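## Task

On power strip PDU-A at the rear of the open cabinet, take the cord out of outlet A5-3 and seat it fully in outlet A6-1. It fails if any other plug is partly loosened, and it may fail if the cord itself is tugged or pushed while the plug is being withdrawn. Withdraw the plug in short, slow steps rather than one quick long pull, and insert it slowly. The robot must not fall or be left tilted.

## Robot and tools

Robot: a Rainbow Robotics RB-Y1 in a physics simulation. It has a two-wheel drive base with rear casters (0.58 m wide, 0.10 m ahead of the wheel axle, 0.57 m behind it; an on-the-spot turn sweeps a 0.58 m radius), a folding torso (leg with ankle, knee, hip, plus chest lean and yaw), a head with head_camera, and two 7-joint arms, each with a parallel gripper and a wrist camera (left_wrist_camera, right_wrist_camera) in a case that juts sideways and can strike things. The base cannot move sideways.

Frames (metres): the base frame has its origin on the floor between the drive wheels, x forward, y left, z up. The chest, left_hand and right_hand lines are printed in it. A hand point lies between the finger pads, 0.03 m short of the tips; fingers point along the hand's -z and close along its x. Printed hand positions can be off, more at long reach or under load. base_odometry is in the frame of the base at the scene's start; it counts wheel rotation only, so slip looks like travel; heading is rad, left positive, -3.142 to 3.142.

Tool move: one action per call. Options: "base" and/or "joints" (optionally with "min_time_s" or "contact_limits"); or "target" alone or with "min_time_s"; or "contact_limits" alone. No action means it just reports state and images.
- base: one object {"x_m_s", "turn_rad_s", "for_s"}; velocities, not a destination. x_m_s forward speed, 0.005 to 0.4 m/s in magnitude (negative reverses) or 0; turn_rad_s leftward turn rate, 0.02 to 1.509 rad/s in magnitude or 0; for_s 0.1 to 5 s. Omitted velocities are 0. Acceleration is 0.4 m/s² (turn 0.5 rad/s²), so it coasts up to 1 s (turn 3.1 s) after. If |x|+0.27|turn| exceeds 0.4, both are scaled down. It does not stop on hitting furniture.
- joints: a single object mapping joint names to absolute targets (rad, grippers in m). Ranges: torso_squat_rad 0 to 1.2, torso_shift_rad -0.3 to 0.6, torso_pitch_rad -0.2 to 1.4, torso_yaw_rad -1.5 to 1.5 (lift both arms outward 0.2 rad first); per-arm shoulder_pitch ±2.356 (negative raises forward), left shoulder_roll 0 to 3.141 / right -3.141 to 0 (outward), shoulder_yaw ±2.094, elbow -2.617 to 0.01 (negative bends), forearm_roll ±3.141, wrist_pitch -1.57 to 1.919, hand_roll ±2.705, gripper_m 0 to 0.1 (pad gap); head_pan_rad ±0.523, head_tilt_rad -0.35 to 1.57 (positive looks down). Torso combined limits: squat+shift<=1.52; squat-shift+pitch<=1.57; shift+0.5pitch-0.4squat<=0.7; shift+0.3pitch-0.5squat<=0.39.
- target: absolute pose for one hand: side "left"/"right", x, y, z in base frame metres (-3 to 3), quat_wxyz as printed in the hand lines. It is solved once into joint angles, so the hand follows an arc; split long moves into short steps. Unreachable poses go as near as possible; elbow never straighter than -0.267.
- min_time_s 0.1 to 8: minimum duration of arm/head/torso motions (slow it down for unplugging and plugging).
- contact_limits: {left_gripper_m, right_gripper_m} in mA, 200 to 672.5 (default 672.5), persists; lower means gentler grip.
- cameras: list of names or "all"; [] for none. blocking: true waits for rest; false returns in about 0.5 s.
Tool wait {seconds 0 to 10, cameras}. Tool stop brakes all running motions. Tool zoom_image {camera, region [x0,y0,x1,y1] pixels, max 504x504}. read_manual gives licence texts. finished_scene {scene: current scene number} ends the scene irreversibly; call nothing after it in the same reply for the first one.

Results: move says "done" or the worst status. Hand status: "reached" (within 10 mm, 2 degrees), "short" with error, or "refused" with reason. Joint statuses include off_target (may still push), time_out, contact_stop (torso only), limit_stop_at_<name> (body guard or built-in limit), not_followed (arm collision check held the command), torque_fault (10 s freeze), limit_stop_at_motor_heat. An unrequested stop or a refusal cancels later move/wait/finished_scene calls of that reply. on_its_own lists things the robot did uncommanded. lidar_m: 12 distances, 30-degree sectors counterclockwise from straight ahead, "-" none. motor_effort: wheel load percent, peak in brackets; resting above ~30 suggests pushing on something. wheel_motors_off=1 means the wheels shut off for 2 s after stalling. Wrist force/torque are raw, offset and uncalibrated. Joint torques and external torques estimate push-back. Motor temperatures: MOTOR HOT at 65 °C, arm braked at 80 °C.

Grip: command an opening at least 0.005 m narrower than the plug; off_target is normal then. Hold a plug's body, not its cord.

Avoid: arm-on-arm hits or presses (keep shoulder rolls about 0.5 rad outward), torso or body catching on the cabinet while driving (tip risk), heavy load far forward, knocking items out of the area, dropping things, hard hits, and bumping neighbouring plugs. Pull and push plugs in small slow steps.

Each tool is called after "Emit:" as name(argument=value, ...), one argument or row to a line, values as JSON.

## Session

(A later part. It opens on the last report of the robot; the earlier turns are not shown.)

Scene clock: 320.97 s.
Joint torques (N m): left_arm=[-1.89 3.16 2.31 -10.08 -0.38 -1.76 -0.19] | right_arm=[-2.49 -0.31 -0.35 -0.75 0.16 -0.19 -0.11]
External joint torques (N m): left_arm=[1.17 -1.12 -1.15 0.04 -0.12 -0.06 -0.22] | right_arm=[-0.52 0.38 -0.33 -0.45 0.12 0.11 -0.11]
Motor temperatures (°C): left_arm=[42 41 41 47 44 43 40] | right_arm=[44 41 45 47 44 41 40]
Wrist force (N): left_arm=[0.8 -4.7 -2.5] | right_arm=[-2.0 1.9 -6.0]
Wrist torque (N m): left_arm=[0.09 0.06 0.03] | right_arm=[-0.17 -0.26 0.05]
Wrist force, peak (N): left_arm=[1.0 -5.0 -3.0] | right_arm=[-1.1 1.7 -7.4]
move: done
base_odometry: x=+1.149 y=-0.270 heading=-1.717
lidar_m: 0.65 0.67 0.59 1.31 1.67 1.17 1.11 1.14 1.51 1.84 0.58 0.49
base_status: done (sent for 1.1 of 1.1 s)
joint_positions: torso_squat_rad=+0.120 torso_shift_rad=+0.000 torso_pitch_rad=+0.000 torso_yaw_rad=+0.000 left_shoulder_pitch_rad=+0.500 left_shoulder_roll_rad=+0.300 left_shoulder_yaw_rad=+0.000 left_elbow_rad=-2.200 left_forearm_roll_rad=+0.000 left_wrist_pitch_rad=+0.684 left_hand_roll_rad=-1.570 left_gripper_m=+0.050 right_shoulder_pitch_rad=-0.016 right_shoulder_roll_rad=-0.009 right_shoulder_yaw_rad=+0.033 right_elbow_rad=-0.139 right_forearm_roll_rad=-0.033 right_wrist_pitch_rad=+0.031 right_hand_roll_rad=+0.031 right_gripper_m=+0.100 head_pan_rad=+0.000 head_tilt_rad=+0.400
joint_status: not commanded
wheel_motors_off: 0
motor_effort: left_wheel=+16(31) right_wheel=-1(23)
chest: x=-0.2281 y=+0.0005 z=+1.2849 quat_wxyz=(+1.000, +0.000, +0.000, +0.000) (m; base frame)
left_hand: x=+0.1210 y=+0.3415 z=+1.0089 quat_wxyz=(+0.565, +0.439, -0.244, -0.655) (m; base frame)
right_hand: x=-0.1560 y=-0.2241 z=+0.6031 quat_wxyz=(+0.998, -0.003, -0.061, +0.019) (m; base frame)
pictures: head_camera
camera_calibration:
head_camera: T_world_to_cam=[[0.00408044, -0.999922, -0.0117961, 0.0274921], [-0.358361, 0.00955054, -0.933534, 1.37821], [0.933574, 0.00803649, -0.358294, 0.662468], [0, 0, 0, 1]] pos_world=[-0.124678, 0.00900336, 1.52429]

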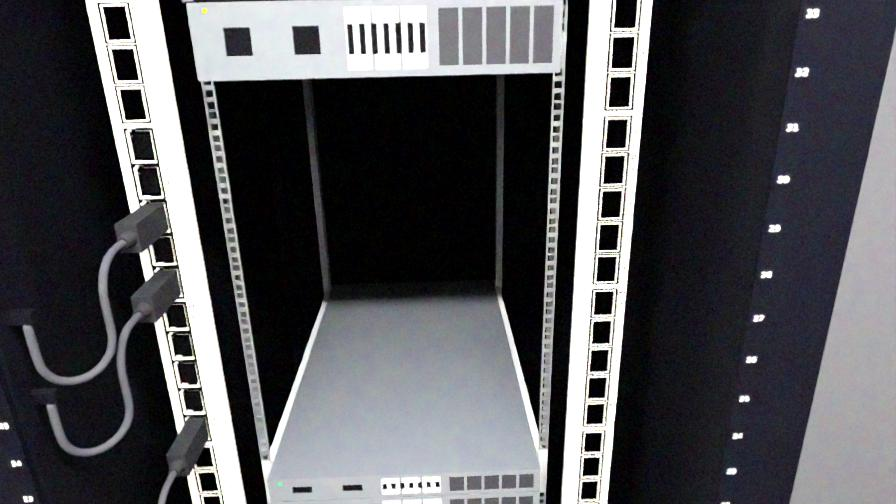

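Emit:
move(
  base={"turn_rad_s":0.05,"for_s":0.55},
  cameras=[],
)

Emit:
move(
  base={"x_m_s":0.08,"for_s":2.25},
  cameras=["head_camera"],
)

Emit:
zoom_image(
  camera="head_camera",
  region=[0, 104, 200, 504],
)

Emit:
zoom_image(
  camera="head_camera",
  region=[600, 104, 800, 504],
)

Scene clock: 336.10 s.
Joint torques (N m): left_arm=[-1.83 3.28 2.48 -10.09 -0.28 -1.74 -0.2] | right_arm=[-2.24 -0.32 -0.26 -0.66 0.04 -0.13 0.03]
External joint torques (N m): left_arm=[1.22 -1 -0.98 0.04 -0.02 -0.04 -0.22] | right_arm=[-0.27 0.37 -0.25 -0.36 0 0.16 0.03]
Motor temperatures (°C): left_arm=[42 40 41 47 43 43 40] | right_arm=[44 41 45 47 44 41 40]
Wrist force (N): left_arm=[1.2 -4.8 -2.9] | right_arm=[-1.9 0.9 -6.5]
Wrist torque (N m): left_arm=[0.07 0.10 0.03] | right_arm=[-0.03 -0.24 0.07]
Wrist force, peak (N): left_arm=[0.7 -5.1 -3.3] | right_arm=[-2.1 0.9 -7.1]
move: done
base_odometry: x=+1.149 y=-0.270 heading=-1.690
lidar_m: 0.68 0.62 0.58 1.44 1.62 1.17 1.11 1.15 1.57 1.63 0.57 0.49
base_status: done (sent for 0.57 of 0.57 s)
joint_positions: torso_squat_rad=+0.120 torso_shift_rad=+0.000 torso_pitch_rad=+0.000 torso_yaw_rad=+0.000 left_shoulder_pitch_rad=+0.500 left_shoulder_roll_rad=+0.300 left_shoulder_yaw_rad=+0.000 left_elbow_rad=-2.200 left_forearm_roll_rad=+0.000 left_wrist_pitch_rad=+0.684 left_hand_roll_rad=-1.570 left_gripper_m=+0.050 right_shoulder_pitch_rad=-0.016 right_shoulder_roll_rad=-0.009 right_shoulder_yaw_rad=+0.033 right_elbow_rad=-0.139 right_forearm_roll_rad=-0.033 right_wrist_pitch_rad=+0.031 right_hand_roll_rad=+0.031 right_gripper_m=+0.100 head_pan_rad=+0.000 head_tilt_rad=+0.400
joint_status: not commanded
wheel_motors_off: 0
motor_effort: left_wheel=-12(21) right_wheel=-2(7)
chest: x=-0.2281 y=+0.0004 z=+1.2849 quat_wxyz=(+1.000, +0.000, +0.000, +0.000) (m; base frame)
left_hand: x=+0.1210 y=+0.3415 z=+1.0089 quat_wxyz=(+0.565, +0.439, -0.244, -0.655) (m; base frame)
right_hand: x=-0.1560 y=-0.2241 z=+0.6031 quat_wxyz=(+0.998, -0.003, -0.061, +0.019) (m; base frame)
pictures: none
No camera images: "cameras" was empty.

Scene clock: 338.93 s.
Joint torques (N m): left_arm=[-2.49 3.21 2.22 -10.06 -0.24 -1.69 -0.34] | right_arm=[-2.02 -0.38 -0.18 -0.71 0.13 -0.09 0.04]
External joint torques (N m): left_arm=[0.55 -1.07 -1.25 0.06 0.02 0.01 -0.37] | right_arm=[-0.06 0.3 -0.17 -0.41 0.09 0.2 0.03]
Motor temperatures (°C): left_arm=[42 40 41 47 43 43 40] | right_arm=[44 41 45 47 44 41 40]
Wrist force (N): left_arm=[0.7 -4.6 -2.9] | right_arm=[-1.3 1.7 -6.4]
Wrist torque (N m): left_arm=[0.06 0.06 0.03] | right_arm=[-0.11 -0.14 0.08]
Wrist force, peak (N): left_arm=[1.2 -5.0 -3.2] | right_arm=[-1.6 1.7 -6.8]
move: done
base_odometry: x=+1.127 y=-0.450 heading=-1.691
lidar_m: 0.58 0.56 0.48 0.76 1.87 1.37 1.29 1.34 1.81 0.87 0.34 0.43
base_status: done (sent for 2.27 of 2.27 s)
joint_positions: torso_squat_rad=+0.120 torso_shift_rad=+0.000 torso_pitch_rad=+0.000 torso_yaw_rad=+0.000 left_shoulder_pitch_rad=+0.500 left_shoulder_roll_rad=+0.300 left_shoulder_yaw_rad=+0.000 left_elbow_rad=-2.200 left_forearm_roll_rad=+0.000 left_wrist_pitch_rad=+0.684 left_hand_roll_rad=-1.570 left_gripper_m=+0.050 right_shoulder_pitch_rad=-0.016 right_shoulder_roll_rad=-0.009 right_shoulder_yaw_rad=+0.033 right_elbow_rad=-0.139 right_forearm_roll_rad=-0.033 right_wrist_pitch_rad=+0.031 right_hand_roll_rad=+0.031 right_gripper_m=+0.100 head_pan_rad=+0.000 head_tilt_rad=+0.400
joint_status: not commanded
wheel_motors_off: 0
motor_effort: left_wheel=-12(35) right_wheel=+8(19)
chest: x=-0.2279 y=+0.0004 z=+1.2849 quat_wxyz=(+1.000, +0.000, +0.000, +0.000) (m; base frame)
left_hand: x=+0.1210 y=+0.3415 z=+1.0087 quat_wxyz=(+0.565, +0.439, -0.243, -0.655) (m; base frame)
right_hand: x=-0.1559 y=-0.2241 z=+0.6031 quat_wxyz=(+0.998, -0.003, -0.061, +0.019) (m; base frame)
pictures: head_camera
camera_calibration:
head_camera: T_world_to_cam=[[0.00407766, -0.999922, -0.0117942, 0.0274881], [-0.358655, 0.00954726, -0.933421, 1.37808], [0.933461, 0.00803624, -0.358589, 0.662717], [0, 0, 0, 1]] pos_world=[-0.124477, 0.00900336, 1.52429]

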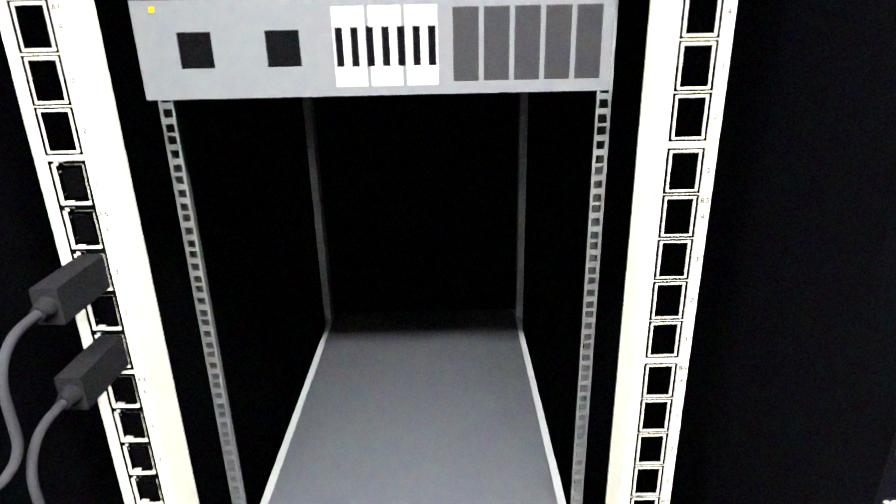

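Scaled by 1.260 from the camera's 896x504 image, which has a finer 1280x720 frame.

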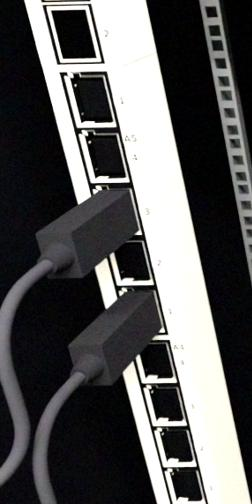

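Scaled by 1.260 from the camera's 896x504 image, which has a finer 1280x720 frame.

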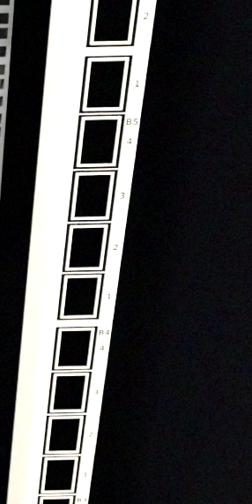

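Emit:
move(
  joints={"left_shoulder_roll_rad":0.35,"left_shoulder_pitch_rad":-0.3,"left_shoulder_yaw_rad":0,"left_elbow_rad":-2.2,"left_forearm_roll_rad":0,"left_wrist_pitch_rad":1.45,"left_hand_roll_rad":-1.57,"head_pan_rad":0.4,"head_tilt_rad":0.45},
  min_time_s=5,
  cameras=["head_camera","left_wrist_camera"],
)

Scene clock: 359.67 s.
Joint torques (N m): left_arm=[-16.99 6.05 2.64 -7.88 -0.44 -1.47 -0.22] | right_arm=[-1.93 -0.55 -0.16 -0.65 0.05 -0.15 0.08]
External joint torques (N m): left_arm=[-3 0.71 -1.07 -0.3 0.18 0.22 -0.25] | right_arm=[0.03 0.13 -0.15 -0.35 0.01 0.14 0.08]
Motor temperatures (°C): left_arm=[42 40 41 47 43 43 40] | right_arm=[44 41 45 47 44 41 40]
Wrist force (N): left_arm=[1.3 -4.8 -2.7] | right_arm=[-2.3 1.4 -5.8]
Wrist torque (N m): left_arm=[0.09 0.10 0.03] | right_arm=[-0.11 -0.25 0.07]
Wrist force, peak (N): left_arm=[1.4 -5.2 -2.7] | right_arm=[-1.8 1.6 -7.2]
move: done
base_odometry: x=+1.127 y=-0.450 heading=-1.691
lidar_m: 0.58 0.56 0.48 0.78 1.87 1.36 1.29 1.33 1.82 0.87 0.35 0.44
base_status: not commanded
joint_positions: torso_squat_rad=+0.120 torso_shift_rad=+0.000 torso_pitch_rad=+0.000 torso_yaw_rad=+0.000 left_shoulder_pitch_rad=-0.300 left_shoulder_roll_rad=+0.350 left_shoulder_yaw_rad=+0.000 left_elbow_rad=-2.200 left_forearm_roll_rad=+0.000 left_wrist_pitch_rad=+1.450 left_hand_roll_rad=-1.570 left_gripper_m=+0.050 right_shoulder_pitch_rad=-0.016 right_shoulder_roll_rad=-0.009 right_shoulder_yaw_rad=+0.033 right_elbow_rad=-0.139 right_forearm_roll_rad=-0.033 right_wrist_pitch_rad=+0.031 right_hand_roll_rad=+0.031 right_gripper_m=+0.100 head_pan_rad=+0.400 head_tilt_rad=+0.450
joint_status: all done
wheel_motors_off: 0
motor_effort: left_wheel=-12(13) right_wheel=+9(9)
chest: x=-0.2279 y=+0.0004 z=+1.2849 quat_wxyz=(+1.000, +0.000, +0.000, +0.000) (m; base frame)
left_hand: x=+0.2612 y=+0.2833 z=+1.1930 quat_wxyz=(+0.542, +0.455, -0.243, -0.664) (m; base frame)
right_hand: x=-0.1559 y=-0.2241 z=+0.6031 quat_wxyz=(+0.998, -0.003, -0.061, +0.019) (m; base frame)
pictures: head_camera, left_wrist_camera
camera_calibration:
head_camera: T_world_to_cam=[[0.392468, -0.919687, -0.0120469, 0.107744], [-0.376832, -0.148834, -0.914246, 1.34592], [0.839027, 0.363352, -0.40498, 0.711919], [0, 0, 0, 1]] pos_world=[-0.132421, 0.0407321, 1.52011]
left_wrist_camera: T_world_to_cam=[[0.0486924, -0.940351, -0.336702, 0.656452], [-0.82287, 0.153306, -0.547158, 0.856208], [0.56614, 0.303704, -0.766322, 0.752573], [0, 0, 0, 1]] pos_world=[0.246523, 0.257474, 1.26622]

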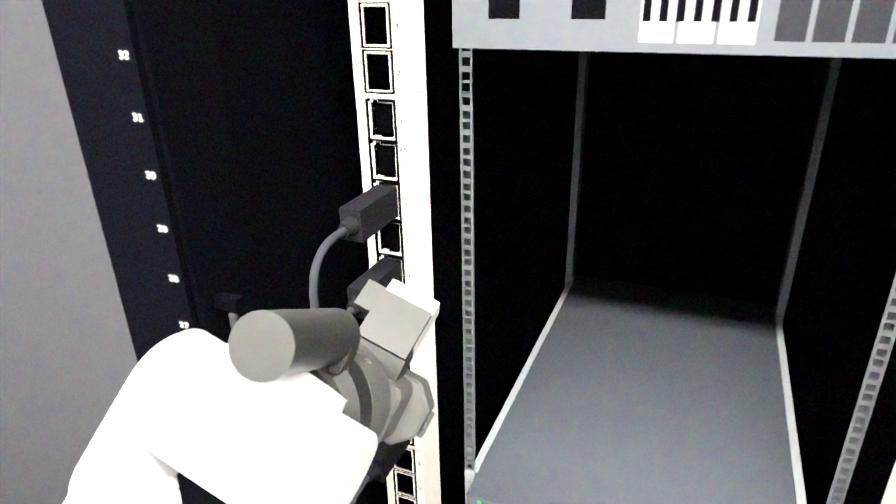

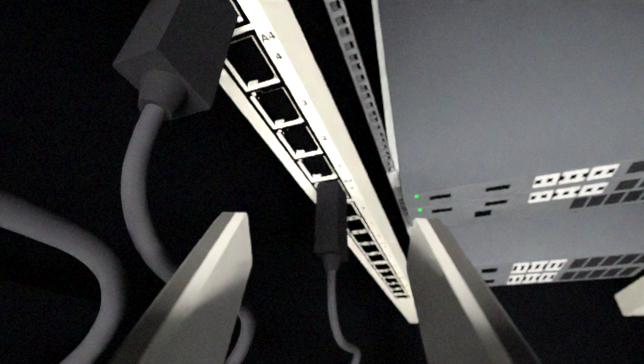

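Emit:
move(
  target={"side":"left","x":0.25,"y":0.32,"z":1.27,"quat_wxyz":[0.6124,0.3536,-0.3536,-0.6124]},
  min_time_s=5,
  cameras=["head_camera","left_wrist_camera"],
)

Scene clock: 368.80 s.
Joint torques (N m): left_arm=[-18.15 8.8 4.74 -6.97 0.21 -1.52 0.2] | right_arm=[-1.98 -0.45 -0.45 -0.55 0.03 -0.13 -0.02]
External joint torques (N m): left_arm=[-3.22 0.23 2.1 -1.34 0.31 0.28 0.18] | right_arm=[-0.02 0.23 -0.44 -0.25 0 0.16 -0.02]
Motor temperatures (°C): left_arm=[42 40 41 47 43 43 40] | right_arm=[44 41 45 47 44 41 40]
Wrist force (N): left_arm=[-1.3 -5.2 -2.9] | right_arm=[-1.7 1.2 -6.0]
Wrist torque (N m): left_arm=[0.12 -0.06 0.05] | right_arm=[-0.09 -0.20 0.04]
Wrist force, peak (N): left_arm=[-0.4 -5.4 -2.9] | right_arm=[-1.7 2.0 -7.6]
move: done
base_odometry: x=+1.127 y=-0.450 heading=-1.691
lidar_m: 0.59 0.55 0.48 0.78 1.88 1.36 1.29 1.34 1.81 0.87 0.34 0.44
base_status: not commanded
joint_positions: torso_squat_rad=+0.120 torso_shift_rad=+0.000 torso_pitch_rad=+0.000 torso_yaw_rad=+0.000 left_shoulder_pitch_rad=-0.485 left_shoulder_roll_rad=+0.416 left_shoulder_yaw_rad=+0.362 left_elbow_rad=-2.206 left_forearm_roll_rad=+0.419 left_wrist_pitch_rad=+1.701 left_hand_roll_rad=-1.496 left_gripper_m=+0.050 right_shoulder_pitch_rad=-0.016 right_shoulder_roll_rad=-0.009 right_shoulder_yaw_rad=+0.033 right_elbow_rad=-0.139 right_forearm_roll_rad=-0.033 right_wrist_pitch_rad=+0.031 right_hand_roll_rad=+0.031 right_gripper_m=+0.100 head_pan_rad=+0.400 head_tilt_rad=+0.450
joint_status: all done
wheel_motors_off: 0
motor_effort: left_wheel=-12(13) right_wheel=+8(9)
chest: x=-0.2279 y=+0.0004 z=+1.2849 quat_wxyz=(+1.000, +0.000, +0.000, +0.000) (m; base frame)
left_hand: x=+0.2497 y=+0.3198 z=+1.2699 quat_wxyz=(+0.612, +0.354, -0.354, -0.612) (m; base frame)
left_hand_status: reached (checked arc, planned for 5.0 s): 0 mm and 0.1 deg off.
right_hand: x=-0.1559 y=-0.2241 z=+0.6031 quat_wxyz=(+0.998, -0.003, -0.061, +0.019) (m; base frame)
pictures: head_camera, left_wrist_camera
camera_calibration:
head_camera: T_world_to_cam=[[0.392468, -0.919687, -0.0120469, 0.107744], [-0.376832, -0.148834, -0.914246, 1.34592], [0.839027, 0.363352, -0.40498, 0.711919], [0, 0, 0, 1]] pos_world=[-0.132421, 0.0407321, 1.52011]
left_wrist_camera: T_world_to_cam=[[0.0480192, -0.998838, 0.00421684, 0.303163], [-0.823807, -0.0419912, -0.565313, 0.96892], [0.564833, 0.023672, -0.824866, 0.97113], [0, 0, 0, 1]] pos_world=[0.235119, 0.320508, 1.34752]

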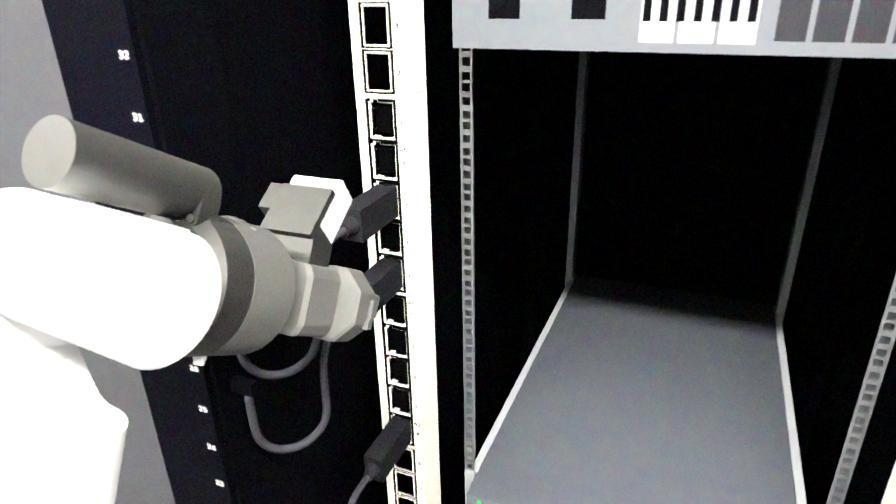

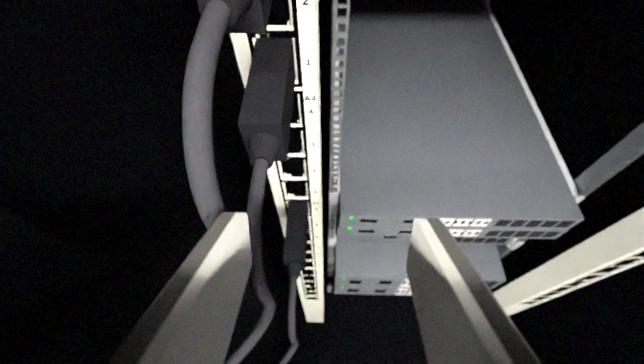

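Emit:
move(
  target={"side":"left","x":0.24,"y":0.32,"z":1.35,"quat_wxyz":[0.6124,0.3536,-0.3536,-0.6124]},
  min_time_s=5,
  cameras=["head_camera","left_wrist_camera"],
)

Scene clock: 376.77 s.
Joint torques (N m): left_arm=[-19.01 10.02 4.63 -2.77 0.09 -1.54 0.12] | right_arm=[-1.98 -0.14 -0.09 -0.55 0.04 -0.18 -0.02]
External joint torques (N m): left_arm=[-3.01 0.47 1.71 0.7 0.38 0.23 0.11] | right_arm=[-0.02 0.54 -0.08 -0.25 0 0.11 -0.03]
Motor temperatures (°C): left_arm=[42 40 41 47 43 43 40] | right_arm=[44 41 45 47 44 41 40]
Wrist force (N): left_arm=[-1.2 -5.0 -2.7] | right_arm=[-1.8 1.4 -6.3]
Wrist torque (N m): left_arm=[0.09 -0.03 0.04] | right_arm=[-0.08 -0.16 0.08]
Wrist force, peak (N): left_arm=[-1.0 -5.4 -3.0] | right_arm=[-2.6 1.5 -7.0]
move: done
base_odometry: x=+1.127 y=-0.450 heading=-1.691
lidar_m: 0.58 0.55 0.47 0.77 1.87 1.35 1.29 1.34 1.80 0.88 0.35 0.43
base_status: not commanded
joint_positions: torso_squat_rad=+0.120 torso_shift_rad=+0.000 torso_pitch_rad=+0.000 torso_yaw_rad=+0.000 left_shoulder_pitch_rad=-0.721 left_shoulder_roll_rad=+0.570 left_shoulder_yaw_rad=+0.378 left_elbow_rad=-2.173 left_forearm_roll_rad=+0.522 left_wrist_pitch_rad=+1.919 left_hand_roll_rad=-1.390 left_gripper_m=+0.050 right_shoulder_pitch_rad=-0.016 right_shoulder_roll_rad=-0.009 right_shoulder_yaw_rad=+0.033 right_elbow_rad=-0.139 right_forearm_roll_rad=-0.033 right_wrist_pitch_rad=+0.031 right_hand_roll_rad=+0.031 right_gripper_m=+0.100 head_pan_rad=+0.400 head_tilt_rad=+0.450
joint_status: all done
wheel_motors_off: 0
motor_effort: left_wheel=-12(13) right_wheel=+9(9)
chest: x=-0.2279 y=+0.0004 z=+1.2849 quat_wxyz=(+1.000, +0.000, +0.000, +0.000) (m; base frame)
left_hand: x=+0.2400 y=+0.3199 z=+1.3498 quat_wxyz=(+0.612, +0.354, -0.354, -0.612) (m; base frame)
left_hand_status: reached (checked arc, planned for 5.0 s): 0 mm and 0.0 deg off.
right_hand: x=-0.1559 y=-0.2241 z=+0.6031 quat_wxyz=(+0.998, -0.003, -0.061, +0.019) (m; base frame)
pictures: head_camera, left_wrist_camera
camera_calibration:
head_camera: T_world_to_cam=[[0.392468, -0.919687, -0.0120469, 0.107744], [-0.376832, -0.148834, -0.914246, 1.34592], [0.839027, 0.363352, -0.40498, 0.711919], [0, 0, 0, 1]] pos_world=[-0.132421, 0.0407321, 1.52011]
left_wrist_camera: T_world_to_cam=[[0.0475199, -0.998863, 0.00386273, 0.304019], [-0.824165, -0.0413931, -0.564835, 1.00531], [0.564352, 0.0236573, -0.825195, 1.0431], [0, 0, 0, 1]] pos_world=[0.225418, 0.320609, 1.42742]

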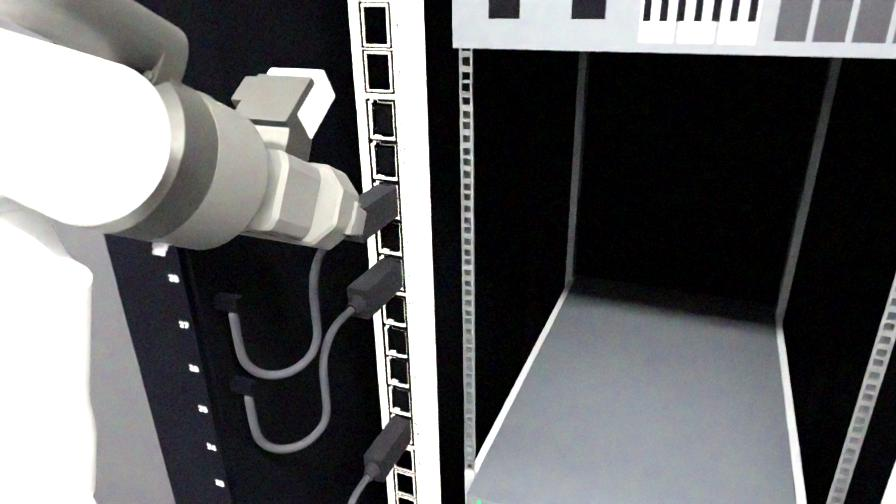

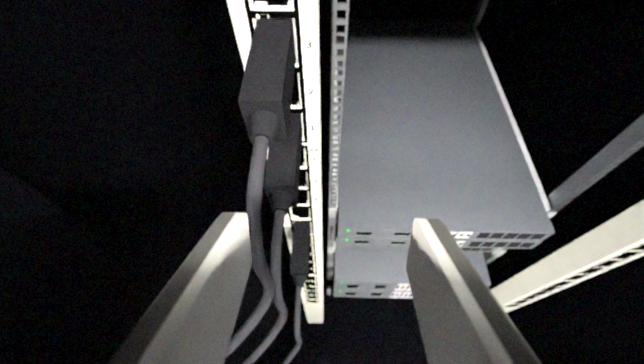

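Emit:
move(
  target={"side":"left","x":0.26,"y":0.366,"z":1.34,"quat_wxyz":[0.6124,0.3536,-0.3536,-0.6124]},
  min_time_s=4,
  cameras=[],
)

Emit:
move(
  target={"side":"left","x":0.30,"y":0.368,"z":1.32,"quat_wxyz":[0.6124,0.3536,-0.3536,-0.6124]},
  min_time_s=4,
  cameras=["head_camera","left_wrist_camera"],
)

Emit:
zoom_image(
  camera="left_wrist_camera",
  region=[170, 0, 490, 364],
)

Scene clock: 388.63 s.
Joint torques (N m): left_arm=[-12.64 23.66 16.14 1.99 -7.37 -4.5 -1.44] | right_arm=[-1.98 -0.08 -0.42 -0.68 0.15 -0.16 0.02]
External joint torques (N m): left_arm=[3.71 12.56 13.38 6.64 -7.31 -2.71 -1.45] | right_arm=[-0.01 0.55 -0.41 -0.37 0.11 0.13 0.01]
Motor temperatures (°C): left_arm=[43 40 41 46 43 43 40] | right_arm=[44 41 45 47 44 41 40]
Wrist force (N): left_arm=[45.5 -20.7 9.4] | right_arm=[-1.6 0.8 -5.5]
Wrist torque (N m): left_arm=[0.57 2.32 1.37] | right_arm=[-0.07 -0.23 0.07]
Wrist force, peak (N): left_arm=[46.3 -21.1 9.2] | right_arm=[-1.6 1.8 -7.0]
move: done
base_odometry: x=+1.127 y=-0.450 heading=-1.691
lidar_m: 0.58 0.55 0.48 0.77 1.88 1.36 1.30 1.34 1.82 0.87 0.34 0.44
base_status: not commanded
joint_positions: torso_squat_rad=+0.120 torso_shift_rad=+0.000 torso_pitch_rad=+0.000 torso_yaw_rad=+0.000 left_shoulder_pitch_rad=-0.685 left_shoulder_roll_rad=+0.599 left_shoulder_yaw_rad=+0.462 left_elbow_rad=-2.027 left_forearm_roll_rad=+0.564 left_wrist_pitch_rad=+1.800 left_hand_roll_rad=-1.520 left_gripper_m=+0.050 right_shoulder_pitch_rad=-0.016 right_shoulder_roll_rad=-0.009 right_shoulder_yaw_rad=+0.033 right_elbow_rad=-0.139 right_forearm_roll_rad=-0.033 right_wrist_pitch_rad=+0.031 right_hand_roll_rad=+0.031 right_gripper_m=+0.100 head_pan_rad=+0.400 head_tilt_rad=+0.450
joint_status: all done
wheel_motors_off: 0
motor_effort: left_wheel=-12(12) right_wheel=+10(11)
chest: x=-0.2282 y=-0.0003 z=+1.2849 quat_wxyz=(+1.000, +0.000, +0.000, +0.000) (m; base frame)
left_hand: x=+0.2598 y=+0.3621 z=+1.3402 quat_wxyz=(+0.610, +0.353, -0.355, -0.614) (m; base frame)
left_hand_status: reached (checked arc, planned for 4.0 s): 4 mm and 0.3 deg off.
right_hand: x=-0.1560 y=-0.2242 z=+0.6028 quat_wxyz=(+0.998, -0.003, -0.062, +0.019) (m; base frame)
pictures: none
No camera images: "cameras" was empty.

Scene clock: 392.97 s.
Joint torques (N m): left_arm=[-9.14 23.23 15 6.31 -9.4 -3.07 -0.9] | right_arm=[-1.92 -0.22 0 -0.65 0.09 -0.2 -0.05]
External joint torques (N m): left_arm=[8.64 11.96 12.12 12.27 -9.45 -1.26 -0.91] | right_arm=[0.08 0.38 0 -0.34 0.06 0.09 -0.05]
Motor temperatures (°C): left_arm=[42 41 41 46 44 43 40] | right_arm=[44 41 45 47 44 41 40]
Wrist force (N): left_arm=[56.9 -10.0 20.4] | right_arm=[-2.0 1.6 -5.7]
Wrist torque (N m): left_arm=[0.15 3.44 0.73] | right_arm=[-0.11 -0.26 0.07]
Wrist force, peak (N): left_arm=[66.0 -6.2 22.6] | right_arm=[-2.4 1.9 -7.0]
move: done
base_odometry: x=+1.127 y=-0.450 heading=-1.691
lidar_m: 0.59 0.55 0.47 0.78 1.89 1.35 1.29 1.34 1.80 0.87 0.35 0.44
base_status: not commanded
joint_positions: torso_squat_rad=+0.120 torso_shift_rad=-0.001 torso_pitch_rad=-0.001 torso_yaw_rad=-0.001 left_shoulder_pitch_rad=-0.703 left_shoulder_roll_rad=+0.566 left_shoulder_yaw_rad=+0.415 left_elbow_rad=-1.871 left_forearm_roll_rad=+0.506 left_wrist_pitch_rad=+1.652 left_hand_roll_rad=-1.577 left_gripper_m=+0.050 right_shoulder_pitch_rad=-0.016 right_shoulder_roll_rad=-0.009 right_shoulder_yaw_rad=+0.033 right_elbow_rad=-0.139 right_forearm_roll_rad=-0.033 right_wrist_pitch_rad=+0.031 right_hand_roll_rad=+0.031 right_gripper_m=+0.100 head_pan_rad=+0.400 head_tilt_rad=+0.450
joint_status: all done
wheel_motors_off: 0
motor_effort: left_wheel=-11(12) right_wheel=+12(13)
chest: x=-0.2287 y=-0.0010 z=+1.2849 quat_wxyz=(+1.000, +0.001, -0.001, +0.000) (m; base frame)
left_hand: x=+0.2994 y=+0.3637 z=+1.3217 quat_wxyz=(+0.609, +0.354, -0.356, -0.614) (m; base frame)
left_hand_status: reached (checked arc, planned for 4.0 s): 5 mm and 0.5 deg off.
right_hand: x=-0.1560 y=-0.2241 z=+0.6027 quat_wxyz=(+0.998, -0.002, -0.062, +0.019) (m; base frame)
pictures: head_camera, left_wrist_camera
camera_calibration:
head_camera: T_world_to_cam=[[0.391856, -0.919926, -0.0135739, 0.10864], [-0.375932, -0.146633, -0.914972, 1.34657], [0.839716, 0.363641, -0.403289, 0.711042], [0, 0, 0, 1]] pos_world=[-0.133425, 0.0388291, 1.5203]
left_wrist_camera: T_world_to_cam=[[0.0403744, -0.999179, 0.00343293, 0.347826], [-0.822459, -0.0351842, -0.567736, 1.04127], [0.56739, 0.0200986, -0.823204, 0.983158], [0, 0, 0, 1]] pos_world=[0.284527, 0.364417, 1.39931]

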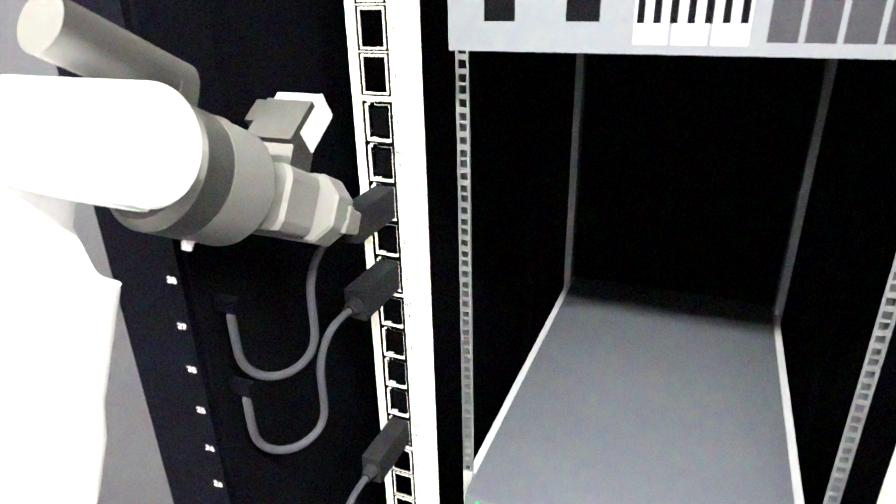

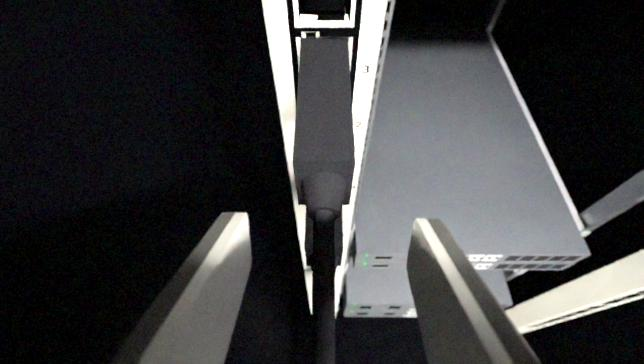

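Scaled by 1.385 from the camera's 644x364 image, which has a finer 1265x715 frame.

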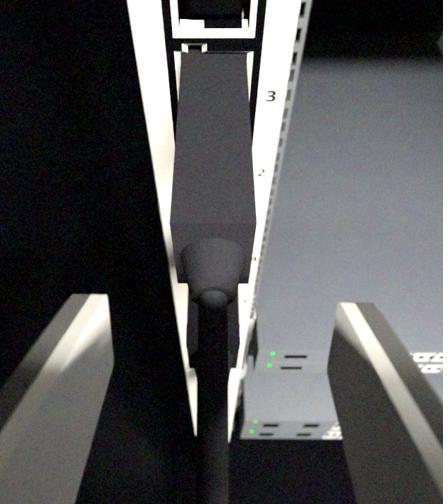

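Emit:
move(
  joints={"head_pan_rad":0.52,"head_tilt_rad":0.3},
  cameras=["head_camera"],
)

Emit:
zoom_image(
  camera="head_camera",
  region=[100, 100, 500, 400],
)

Scene clock: 432.90 s.
Joint torques (N m): left_arm=[-9.27 23.36 15.06 6.21 -9.41 -3.03 -0.85] | right_arm=[-2.02 -0.48 -0.16 -0.8 0.16 -0.17 0.08]
External joint torques (N m): left_arm=[8.52 12.09 12.19 12.18 -9.45 -1.23 -0.86] | right_arm=[-0.01 0.12 -0.16 -0.49 0.13 0.12 0.07]
Motor temperatures (°C): left_arm=[42 42 42 46 48 43 40] | right_arm=[44 41 45 47 43 41 40]
Wrist force (N): left_arm=[56.9 -10.0 19.8] | right_arm=[-2.2 1.3 -5.8]
Wrist torque (N m): left_arm=[0.15 3.43 0.72] | right_arm=[-0.06 -0.29 0.01]
Wrist force, peak (N): left_arm=[57.4 -10.0 20.0] | right_arm=[-2.1 1.9 -7.3]
move: done
base_odometry: x=+1.127 y=-0.450 heading=-1.691
lidar_m: 0.59 0.56 0.47 0.78 1.87 1.37 1.29 1.34 1.81 0.89 0.35 0.44
base_status: not commanded
joint_positions: torso_squat_rad=+0.120 torso_shift_rad=-0.001 torso_pitch_rad=-0.001 torso_yaw_rad=-0.001 left_shoulder_pitch_rad=-0.703 left_shoulder_roll_rad=+0.566 left_shoulder_yaw_rad=+0.415 left_elbow_rad=-1.871 left_forearm_roll_rad=+0.506 left_wrist_pitch_rad=+1.652 left_hand_roll_rad=-1.577 left_gripper_m=+0.050 right_shoulder_pitch_rad=-0.016 right_shoulder_roll_rad=-0.009 right_shoulder_yaw_rad=+0.033 right_elbow_rad=-0.139 right_forearm_roll_rad=-0.033 right_wrist_pitch_rad=+0.031 right_hand_roll_rad=+0.031 right_gripper_m=+0.100 head_pan_rad=+0.520 head_tilt_rad=+0.300
joint_status: all done
wheel_motors_off: 0
motor_effort: left_wheel=-11(11) right_wheel=+13(13)
chest: x=-0.2287 y=-0.0010 z=+1.2849 quat_wxyz=(+1.000, +0.001, -0.001, +0.000) (m; base frame)
left_hand: x=+0.2994 y=+0.3637 z=+1.3217 quat_wxyz=(+0.609, +0.354, -0.356, -0.614) (m; base frame)
right_hand: x=-0.1560 y=-0.2241 z=+0.6027 quat_wxyz=(+0.998, -0.002, -0.062, +0.019) (m; base frame)
pictures: head_camera
camera_calibration:
head_camera: T_world_to_cam=[[0.500788, -0.865476, -0.0127376, 0.12995], [-0.23293, -0.120577, -0.96499, 1.45047], [0.83364, 0.486222, -0.261979, 0.500033], [0, 0, 0, 1]] pos_world=[-0.144067, 0.0442348, 1.53234]

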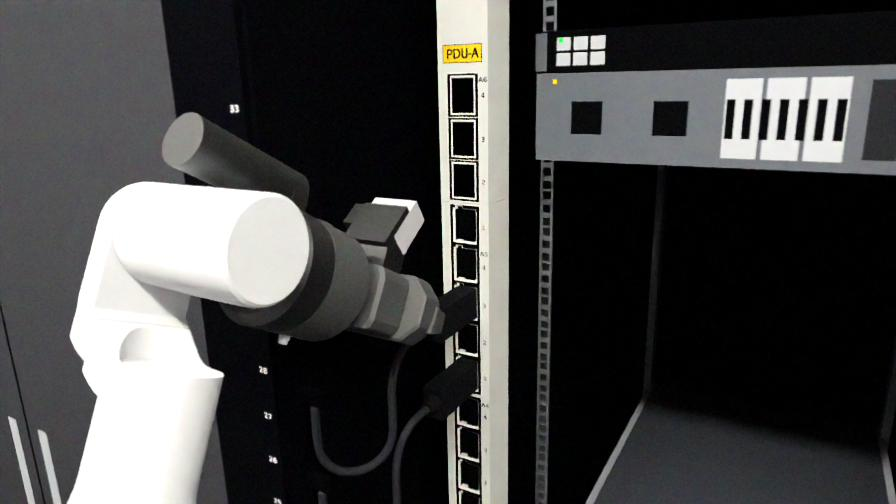

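Scaled by 1.260 from the camera's 896x504 image, which has a finer 1280x720 frame.

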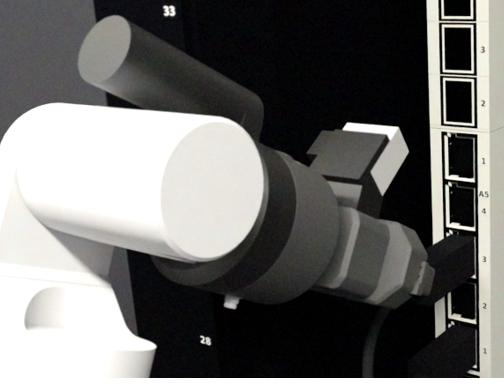

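Emit:
move(
  target={"side":"left","x":0.24,"y":0.33,"z":1.35,"quat_wxyz":[0.6124,0.3536,-0.3536,-0.6124]},
  min_time_s=3,
  cameras=["head_camera","left_wrist_camera"],
)

Scene clock: 472.13 s.
Joint torques (N m): left_arm=[-19.04 10.25 0.95 -4.74 0.05 -1.6 0.05] | right_arm=[-1.92 -0.33 -0.66 -0.65 0.17 -0.17 0.04]
External joint torques (N m): left_arm=[-3.12 0.28 -1.89 -1.1 0.29 0.18 0.04] | right_arm=[0.05 0.35 -0.65 -0.35 0.13 0.13 0.04]
Motor temperatures (°C): left_arm=[42 43 42 46 49 43 40] | right_arm=[44 41 45 47 43 41 40]
Wrist force (N): left_arm=[-0.6 -5.2 -2.2] | right_arm=[-2.0 1.0 -6.3]
Wrist torque (N m): left_arm=[0.12 0.01 0.07] | right_arm=[-0.02 -0.23 0.11]
Wrist force, peak (N): left_arm=[57.3 -10.3 20.0] | right_arm=[-2.8 1.7 -7.0]
move: done
base_odometry: x=+1.127 y=-0.450 heading=-1.691
lidar_m: 0.59 0.56 0.48 0.77 1.89 1.36 1.30 1.34 1.80 0.88 0.35 0.44
base_status: not commanded
joint_positions: torso_squat_rad=+0.120 torso_shift_rad=+0.000 torso_pitch_rad=+0.000 torso_yaw_rad=+0.000 left_shoulder_pitch_rad=-0.708 left_shoulder_roll_rad=+0.582 left_shoulder_yaw_rad=+0.410 left_elbow_rad=-2.152 left_forearm_roll_rad=+0.543 left_wrist_pitch_rad=+1.904 left_hand_roll_rad=-1.416 left_gripper_m=+0.050 right_shoulder_pitch_rad=-0.016 right_shoulder_roll_rad=-0.009 right_shoulder_yaw_rad=+0.033 right_elbow_rad=-0.139 right_forearm_roll_rad=-0.033 right_wrist_pitch_rad=+0.031 right_hand_roll_rad=+0.031 right_gripper_m=+0.100 head_pan_rad=+0.520 head_tilt_rad=+0.300
joint_status: all done
wheel_motors_off: 0
motor_effort: left_wheel=-14(17) right_wheel=+10(14)
chest: x=-0.2279 y=+0.0003 z=+1.2849 quat_wxyz=(+1.000, +0.000, +0.000, +0.000) (m; base frame)
left_hand: x=+0.2406 y=+0.3319 z=+1.3487 quat_wxyz=(+0.613, +0.353, -0.354, -0.612) (m; base frame)
left_hand_status: reached (checked arc, planned for 3.0 s): 2 mm and 0.2 deg off.
right_hand: x=-0.1559 y=-0.2241 z=+0.6030 quat_wxyz=(+0.998, -0.003, -0.061, +0.019) (m; base frame)
pictures: head_camera, left_wrist_camera
camera_calibration:
head_camera: T_world_to_cam=[[0.501321, -0.865184, -0.0115825, 0.129348], [-0.233845, -0.122587, -0.964515, 1.44994], [0.833062, 0.48624, -0.263775, 0.501022], [0, 0, 0, 1]] pos_world=[-0.143164, 0.0460368, 1.53215]
left_wrist_camera: T_world_to_cam=[[0.0486731, -0.998794, 0.00643326, 0.312114], [-0.824977, -0.0438319, -0.563464, 1.00494], [0.563066, 0.0221182, -0.826116, 1.04365], [0, 0, 0, 1]] pos_world=[0.226214, 0.332702, 1.42642]

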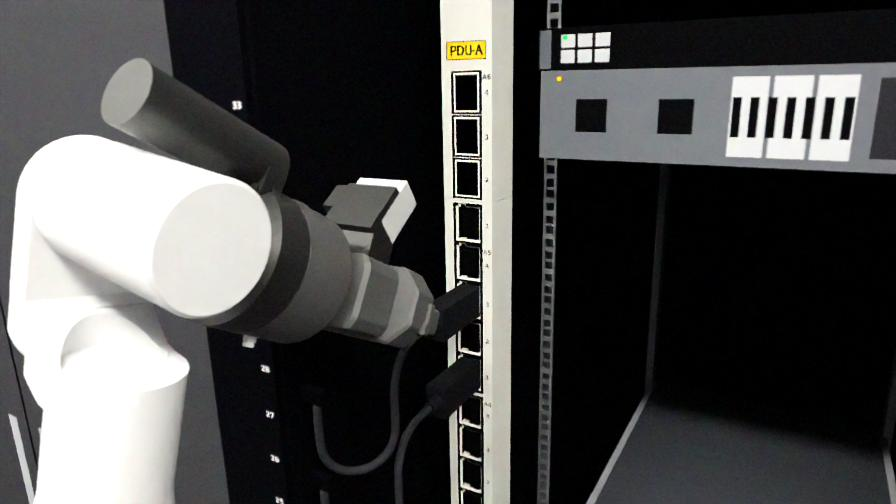

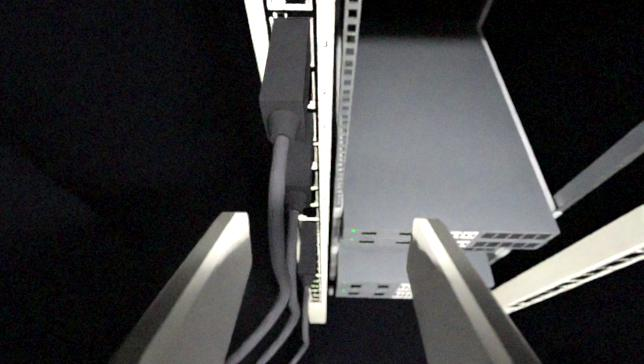

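Emit:
move(
  joints={"head_pan_rad":-0.1,"head_tilt_rad":0.3},
  cameras=["head_camera"],
)

Emit:
zoom_image(
  camera="head_camera",
  region=[420, 0, 896, 270],
)

Emit:
zoom_image(
  camera="head_camera",
  region=[0, 0, 476, 270],
)

Scene clock: 498.83 s.
Joint torques (N m): left_arm=[-19.12 10.23 1.19 -4.74 0.05 -1.59 0.13] | right_arm=[-1.9 -0.23 -0.22 -0.67 0.11 -0.19 0.04]
External joint torques (N m): left_arm=[-3.2 0.26 -1.65 -1.11 0.29 0.19 0.12] | right_arm=[0.06 0.45 -0.21 -0.37 0.08 0.1 0.03]
Motor temperatures (°C): left_arm=[42 41 41 46 45 43 40] | right_arm=[44 41 45 47 43 41 40]
Wrist force (N): left_arm=[-0.7 -5.4 -2.3] | right_arm=[-1.4 0.9 -6.3]
Wrist torque (N m): left_arm=[0.16 0.00 0.03] | right_arm=[-0.09 -0.12 0.04]
Wrist force, peak (N): left_arm=[-0.6 -5.5 -2.7] | right_arm=[-2.9 1.9 -6.7]
move: done
base_odometry: x=+1.127 y=-0.450 heading=-1.691
lidar_m: 0.57 0.56 0.48 0.77 1.87 1.37 1.29 1.34 1.82 0.88 0.36 0.44
base_status: not commanded
joint_positions: torso_squat_rad=+0.120 torso_shift_rad=+0.000 torso_pitch_rad=+0.000 torso_yaw_rad=+0.000 left_shoulder_pitch_rad=-0.708 left_shoulder_roll_rad=+0.582 left_shoulder_yaw_rad=+0.410 left_elbow_rad=-2.152 left_forearm_roll_rad=+0.543 left_wrist_pitch_rad=+1.904 left_hand_roll_rad=-1.416 left_gripper_m=+0.050 right_shoulder_pitch_rad=-0.016 right_shoulder_roll_rad=-0.009 right_shoulder_yaw_rad=+0.033 right_elbow_rad=-0.139 right_forearm_roll_rad=-0.033 right_wrist_pitch_rad=+0.031 right_hand_roll_rad=+0.031 right_gripper_m=+0.100 head_pan_rad=-0.100 head_tilt_rad=+0.300
joint_status: all done
wheel_motors_off: 0
motor_effort: left_wheel=-13(14) right_wheel=+10(10)
chest: x=-0.2279 y=+0.0003 z=+1.2849 quat_wxyz=(+1.000, +0.000, +0.000, +0.000) (m; base frame)
left_hand: x=+0.2406 y=+0.3319 z=+1.3487 quat_wxyz=(+0.613, +0.353, -0.354, -0.612) (m; base frame)
right_hand: x=-0.1559 y=-0.2241 z=+0.6030 quat_wxyz=(+0.998, -0.003, -0.061, +0.019) (m; base frame)
pictures: head_camera
camera_calibration:
head_camera: T_world_to_cam=[[-0.0946862, -0.99544, -0.0115321, 0.00657397], [-0.261246, 0.0360245, -0.9646, 1.44443], [0.960617, -0.0883215, -0.263466, 0.527115], [0, 0, 0, 1]] pos_world=[-0.128381, 0.00106475, 1.53225]

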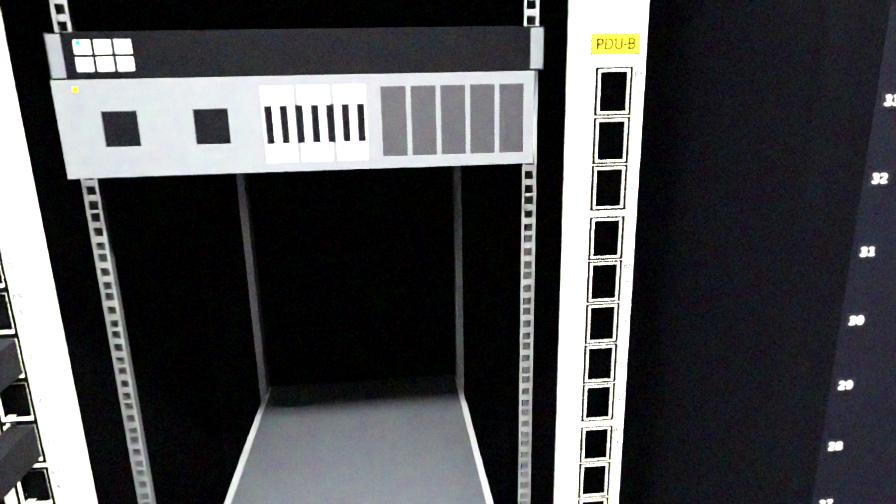

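Scaled by 1.059 from the camera's 896x504 image, which has a finer 1280x720 frame.

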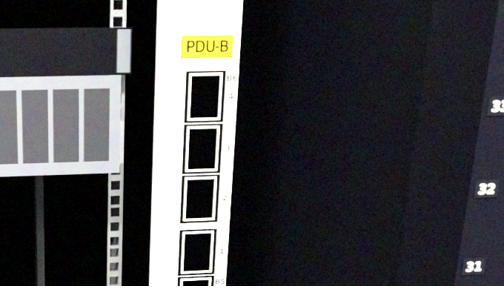

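Scaled by 1.059 from the camera's 896x504 image, which has a finer 1280x720 frame.

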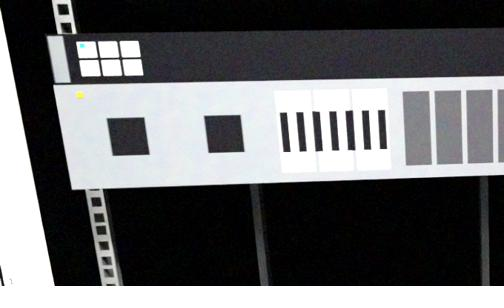

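Emit:
move(
  joints={"head_pan_rad":-0.5,"head_tilt_rad":0.3},
  cameras=["head_camera"],
)

Emit:
zoom_image(
  camera="head_camera",
  region=[380, 0, 800, 504],
)

Scene clock: 503.63 s.
Joint torques (N m): left_arm=[-18.93 10.09 1.2 -4.7 -0.02 -1.44 0.14] | right_arm=[-1.96 -0.6 -0.28 -0.7 0.08 -0.11 -0.01]
External joint torques (N m): left_arm=[-3.01 0.12 -1.64 -1.07 0.22 0.33 0.13] | right_arm=[0.01 0.08 -0.27 -0.41 0.04 0.18 -0.02]
Motor temperatures (°C): left_arm=[43 41 41 46 45 43 40] | right_arm=[44 41 45 47 43 41 40]
Wrist force (N): left_arm=[-0.7 -5.5 -2.3] | right_arm=[-2.0 1.8 -6.5]
Wrist torque (N m): left_arm=[0.18 0.01 0.07] | right_arm=[-0.14 -0.28 0.10]
Wrist force, peak (N): left_arm=[-0.4 -5.6 -2.7] | right_arm=[-2.4 1.9 -7.0]
move: done
base_odometry: x=+1.127 y=-0.450 heading=-1.691
lidar_m: 0.58 0.55 0.47 0.78 1.88 1.36 1.30 1.34 1.81 0.87 0.35 0.44
base_status: not commanded
joint_positions: torso_squat_rad=+0.120 torso_shift_rad=+0.000 torso_pitch_rad=+0.000 torso_yaw_rad=+0.000 left_shoulder_pitch_rad=-0.708 left_shoulder_roll_rad=+0.582 left_shoulder_yaw_rad=+0.410 left_elbow_rad=-2.152 left_forearm_roll_rad=+0.543 left_wrist_pitch_rad=+1.904 left_hand_roll_rad=-1.416 left_gripper_m=+0.050 right_shoulder_pitch_rad=-0.016 right_shoulder_roll_rad=-0.009 right_shoulder_yaw_rad=+0.033 right_elbow_rad=-0.139 right_forearm_roll_rad=-0.033 right_wrist_pitch_rad=+0.031 right_hand_roll_rad=+0.031 right_gripper_m=+0.100 head_pan_rad=-0.500 head_tilt_rad=+0.300
joint_status: all done
wheel_motors_off: 0
motor_effort: left_wheel=-13(14) right_wheel=+10(10)
chest: x=-0.2279 y=+0.0003 z=+1.2849 quat_wxyz=(+1.000, +0.000, +0.000, +0.000) (m; base frame)
left_hand: x=+0.2406 y=+0.3319 z=+1.3487 quat_wxyz=(+0.613, +0.353, -0.354, -0.612) (m; base frame)
right_hand: x=-0.1559 y=-0.2241 z=+0.6030 quat_wxyz=(+0.998, -0.003, -0.061, +0.019) (m; base frame)
pictures: head_camera
camera_calibration:
head_camera: T_world_to_cam=[[-0.47484, -0.879996, -0.0115914, -0.0716772], [-0.226302, 0.134818, -0.964682, 1.45169], [0.850479, -0.455447, -0.263162, 0.50411], [0, 0, 0, 1]] pos_world=[-0.134251, -0.0291934, 1.53225]

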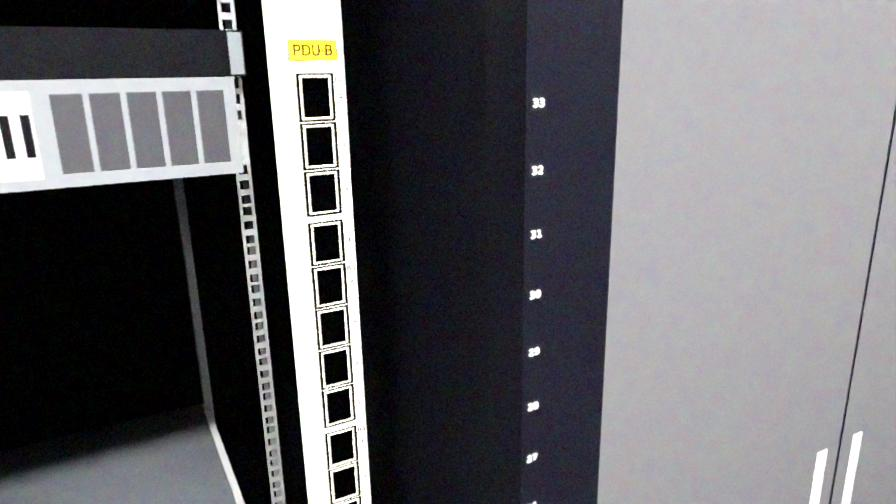

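Scaled by 1.000.

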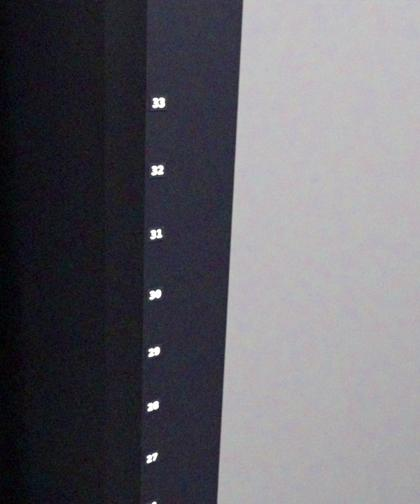

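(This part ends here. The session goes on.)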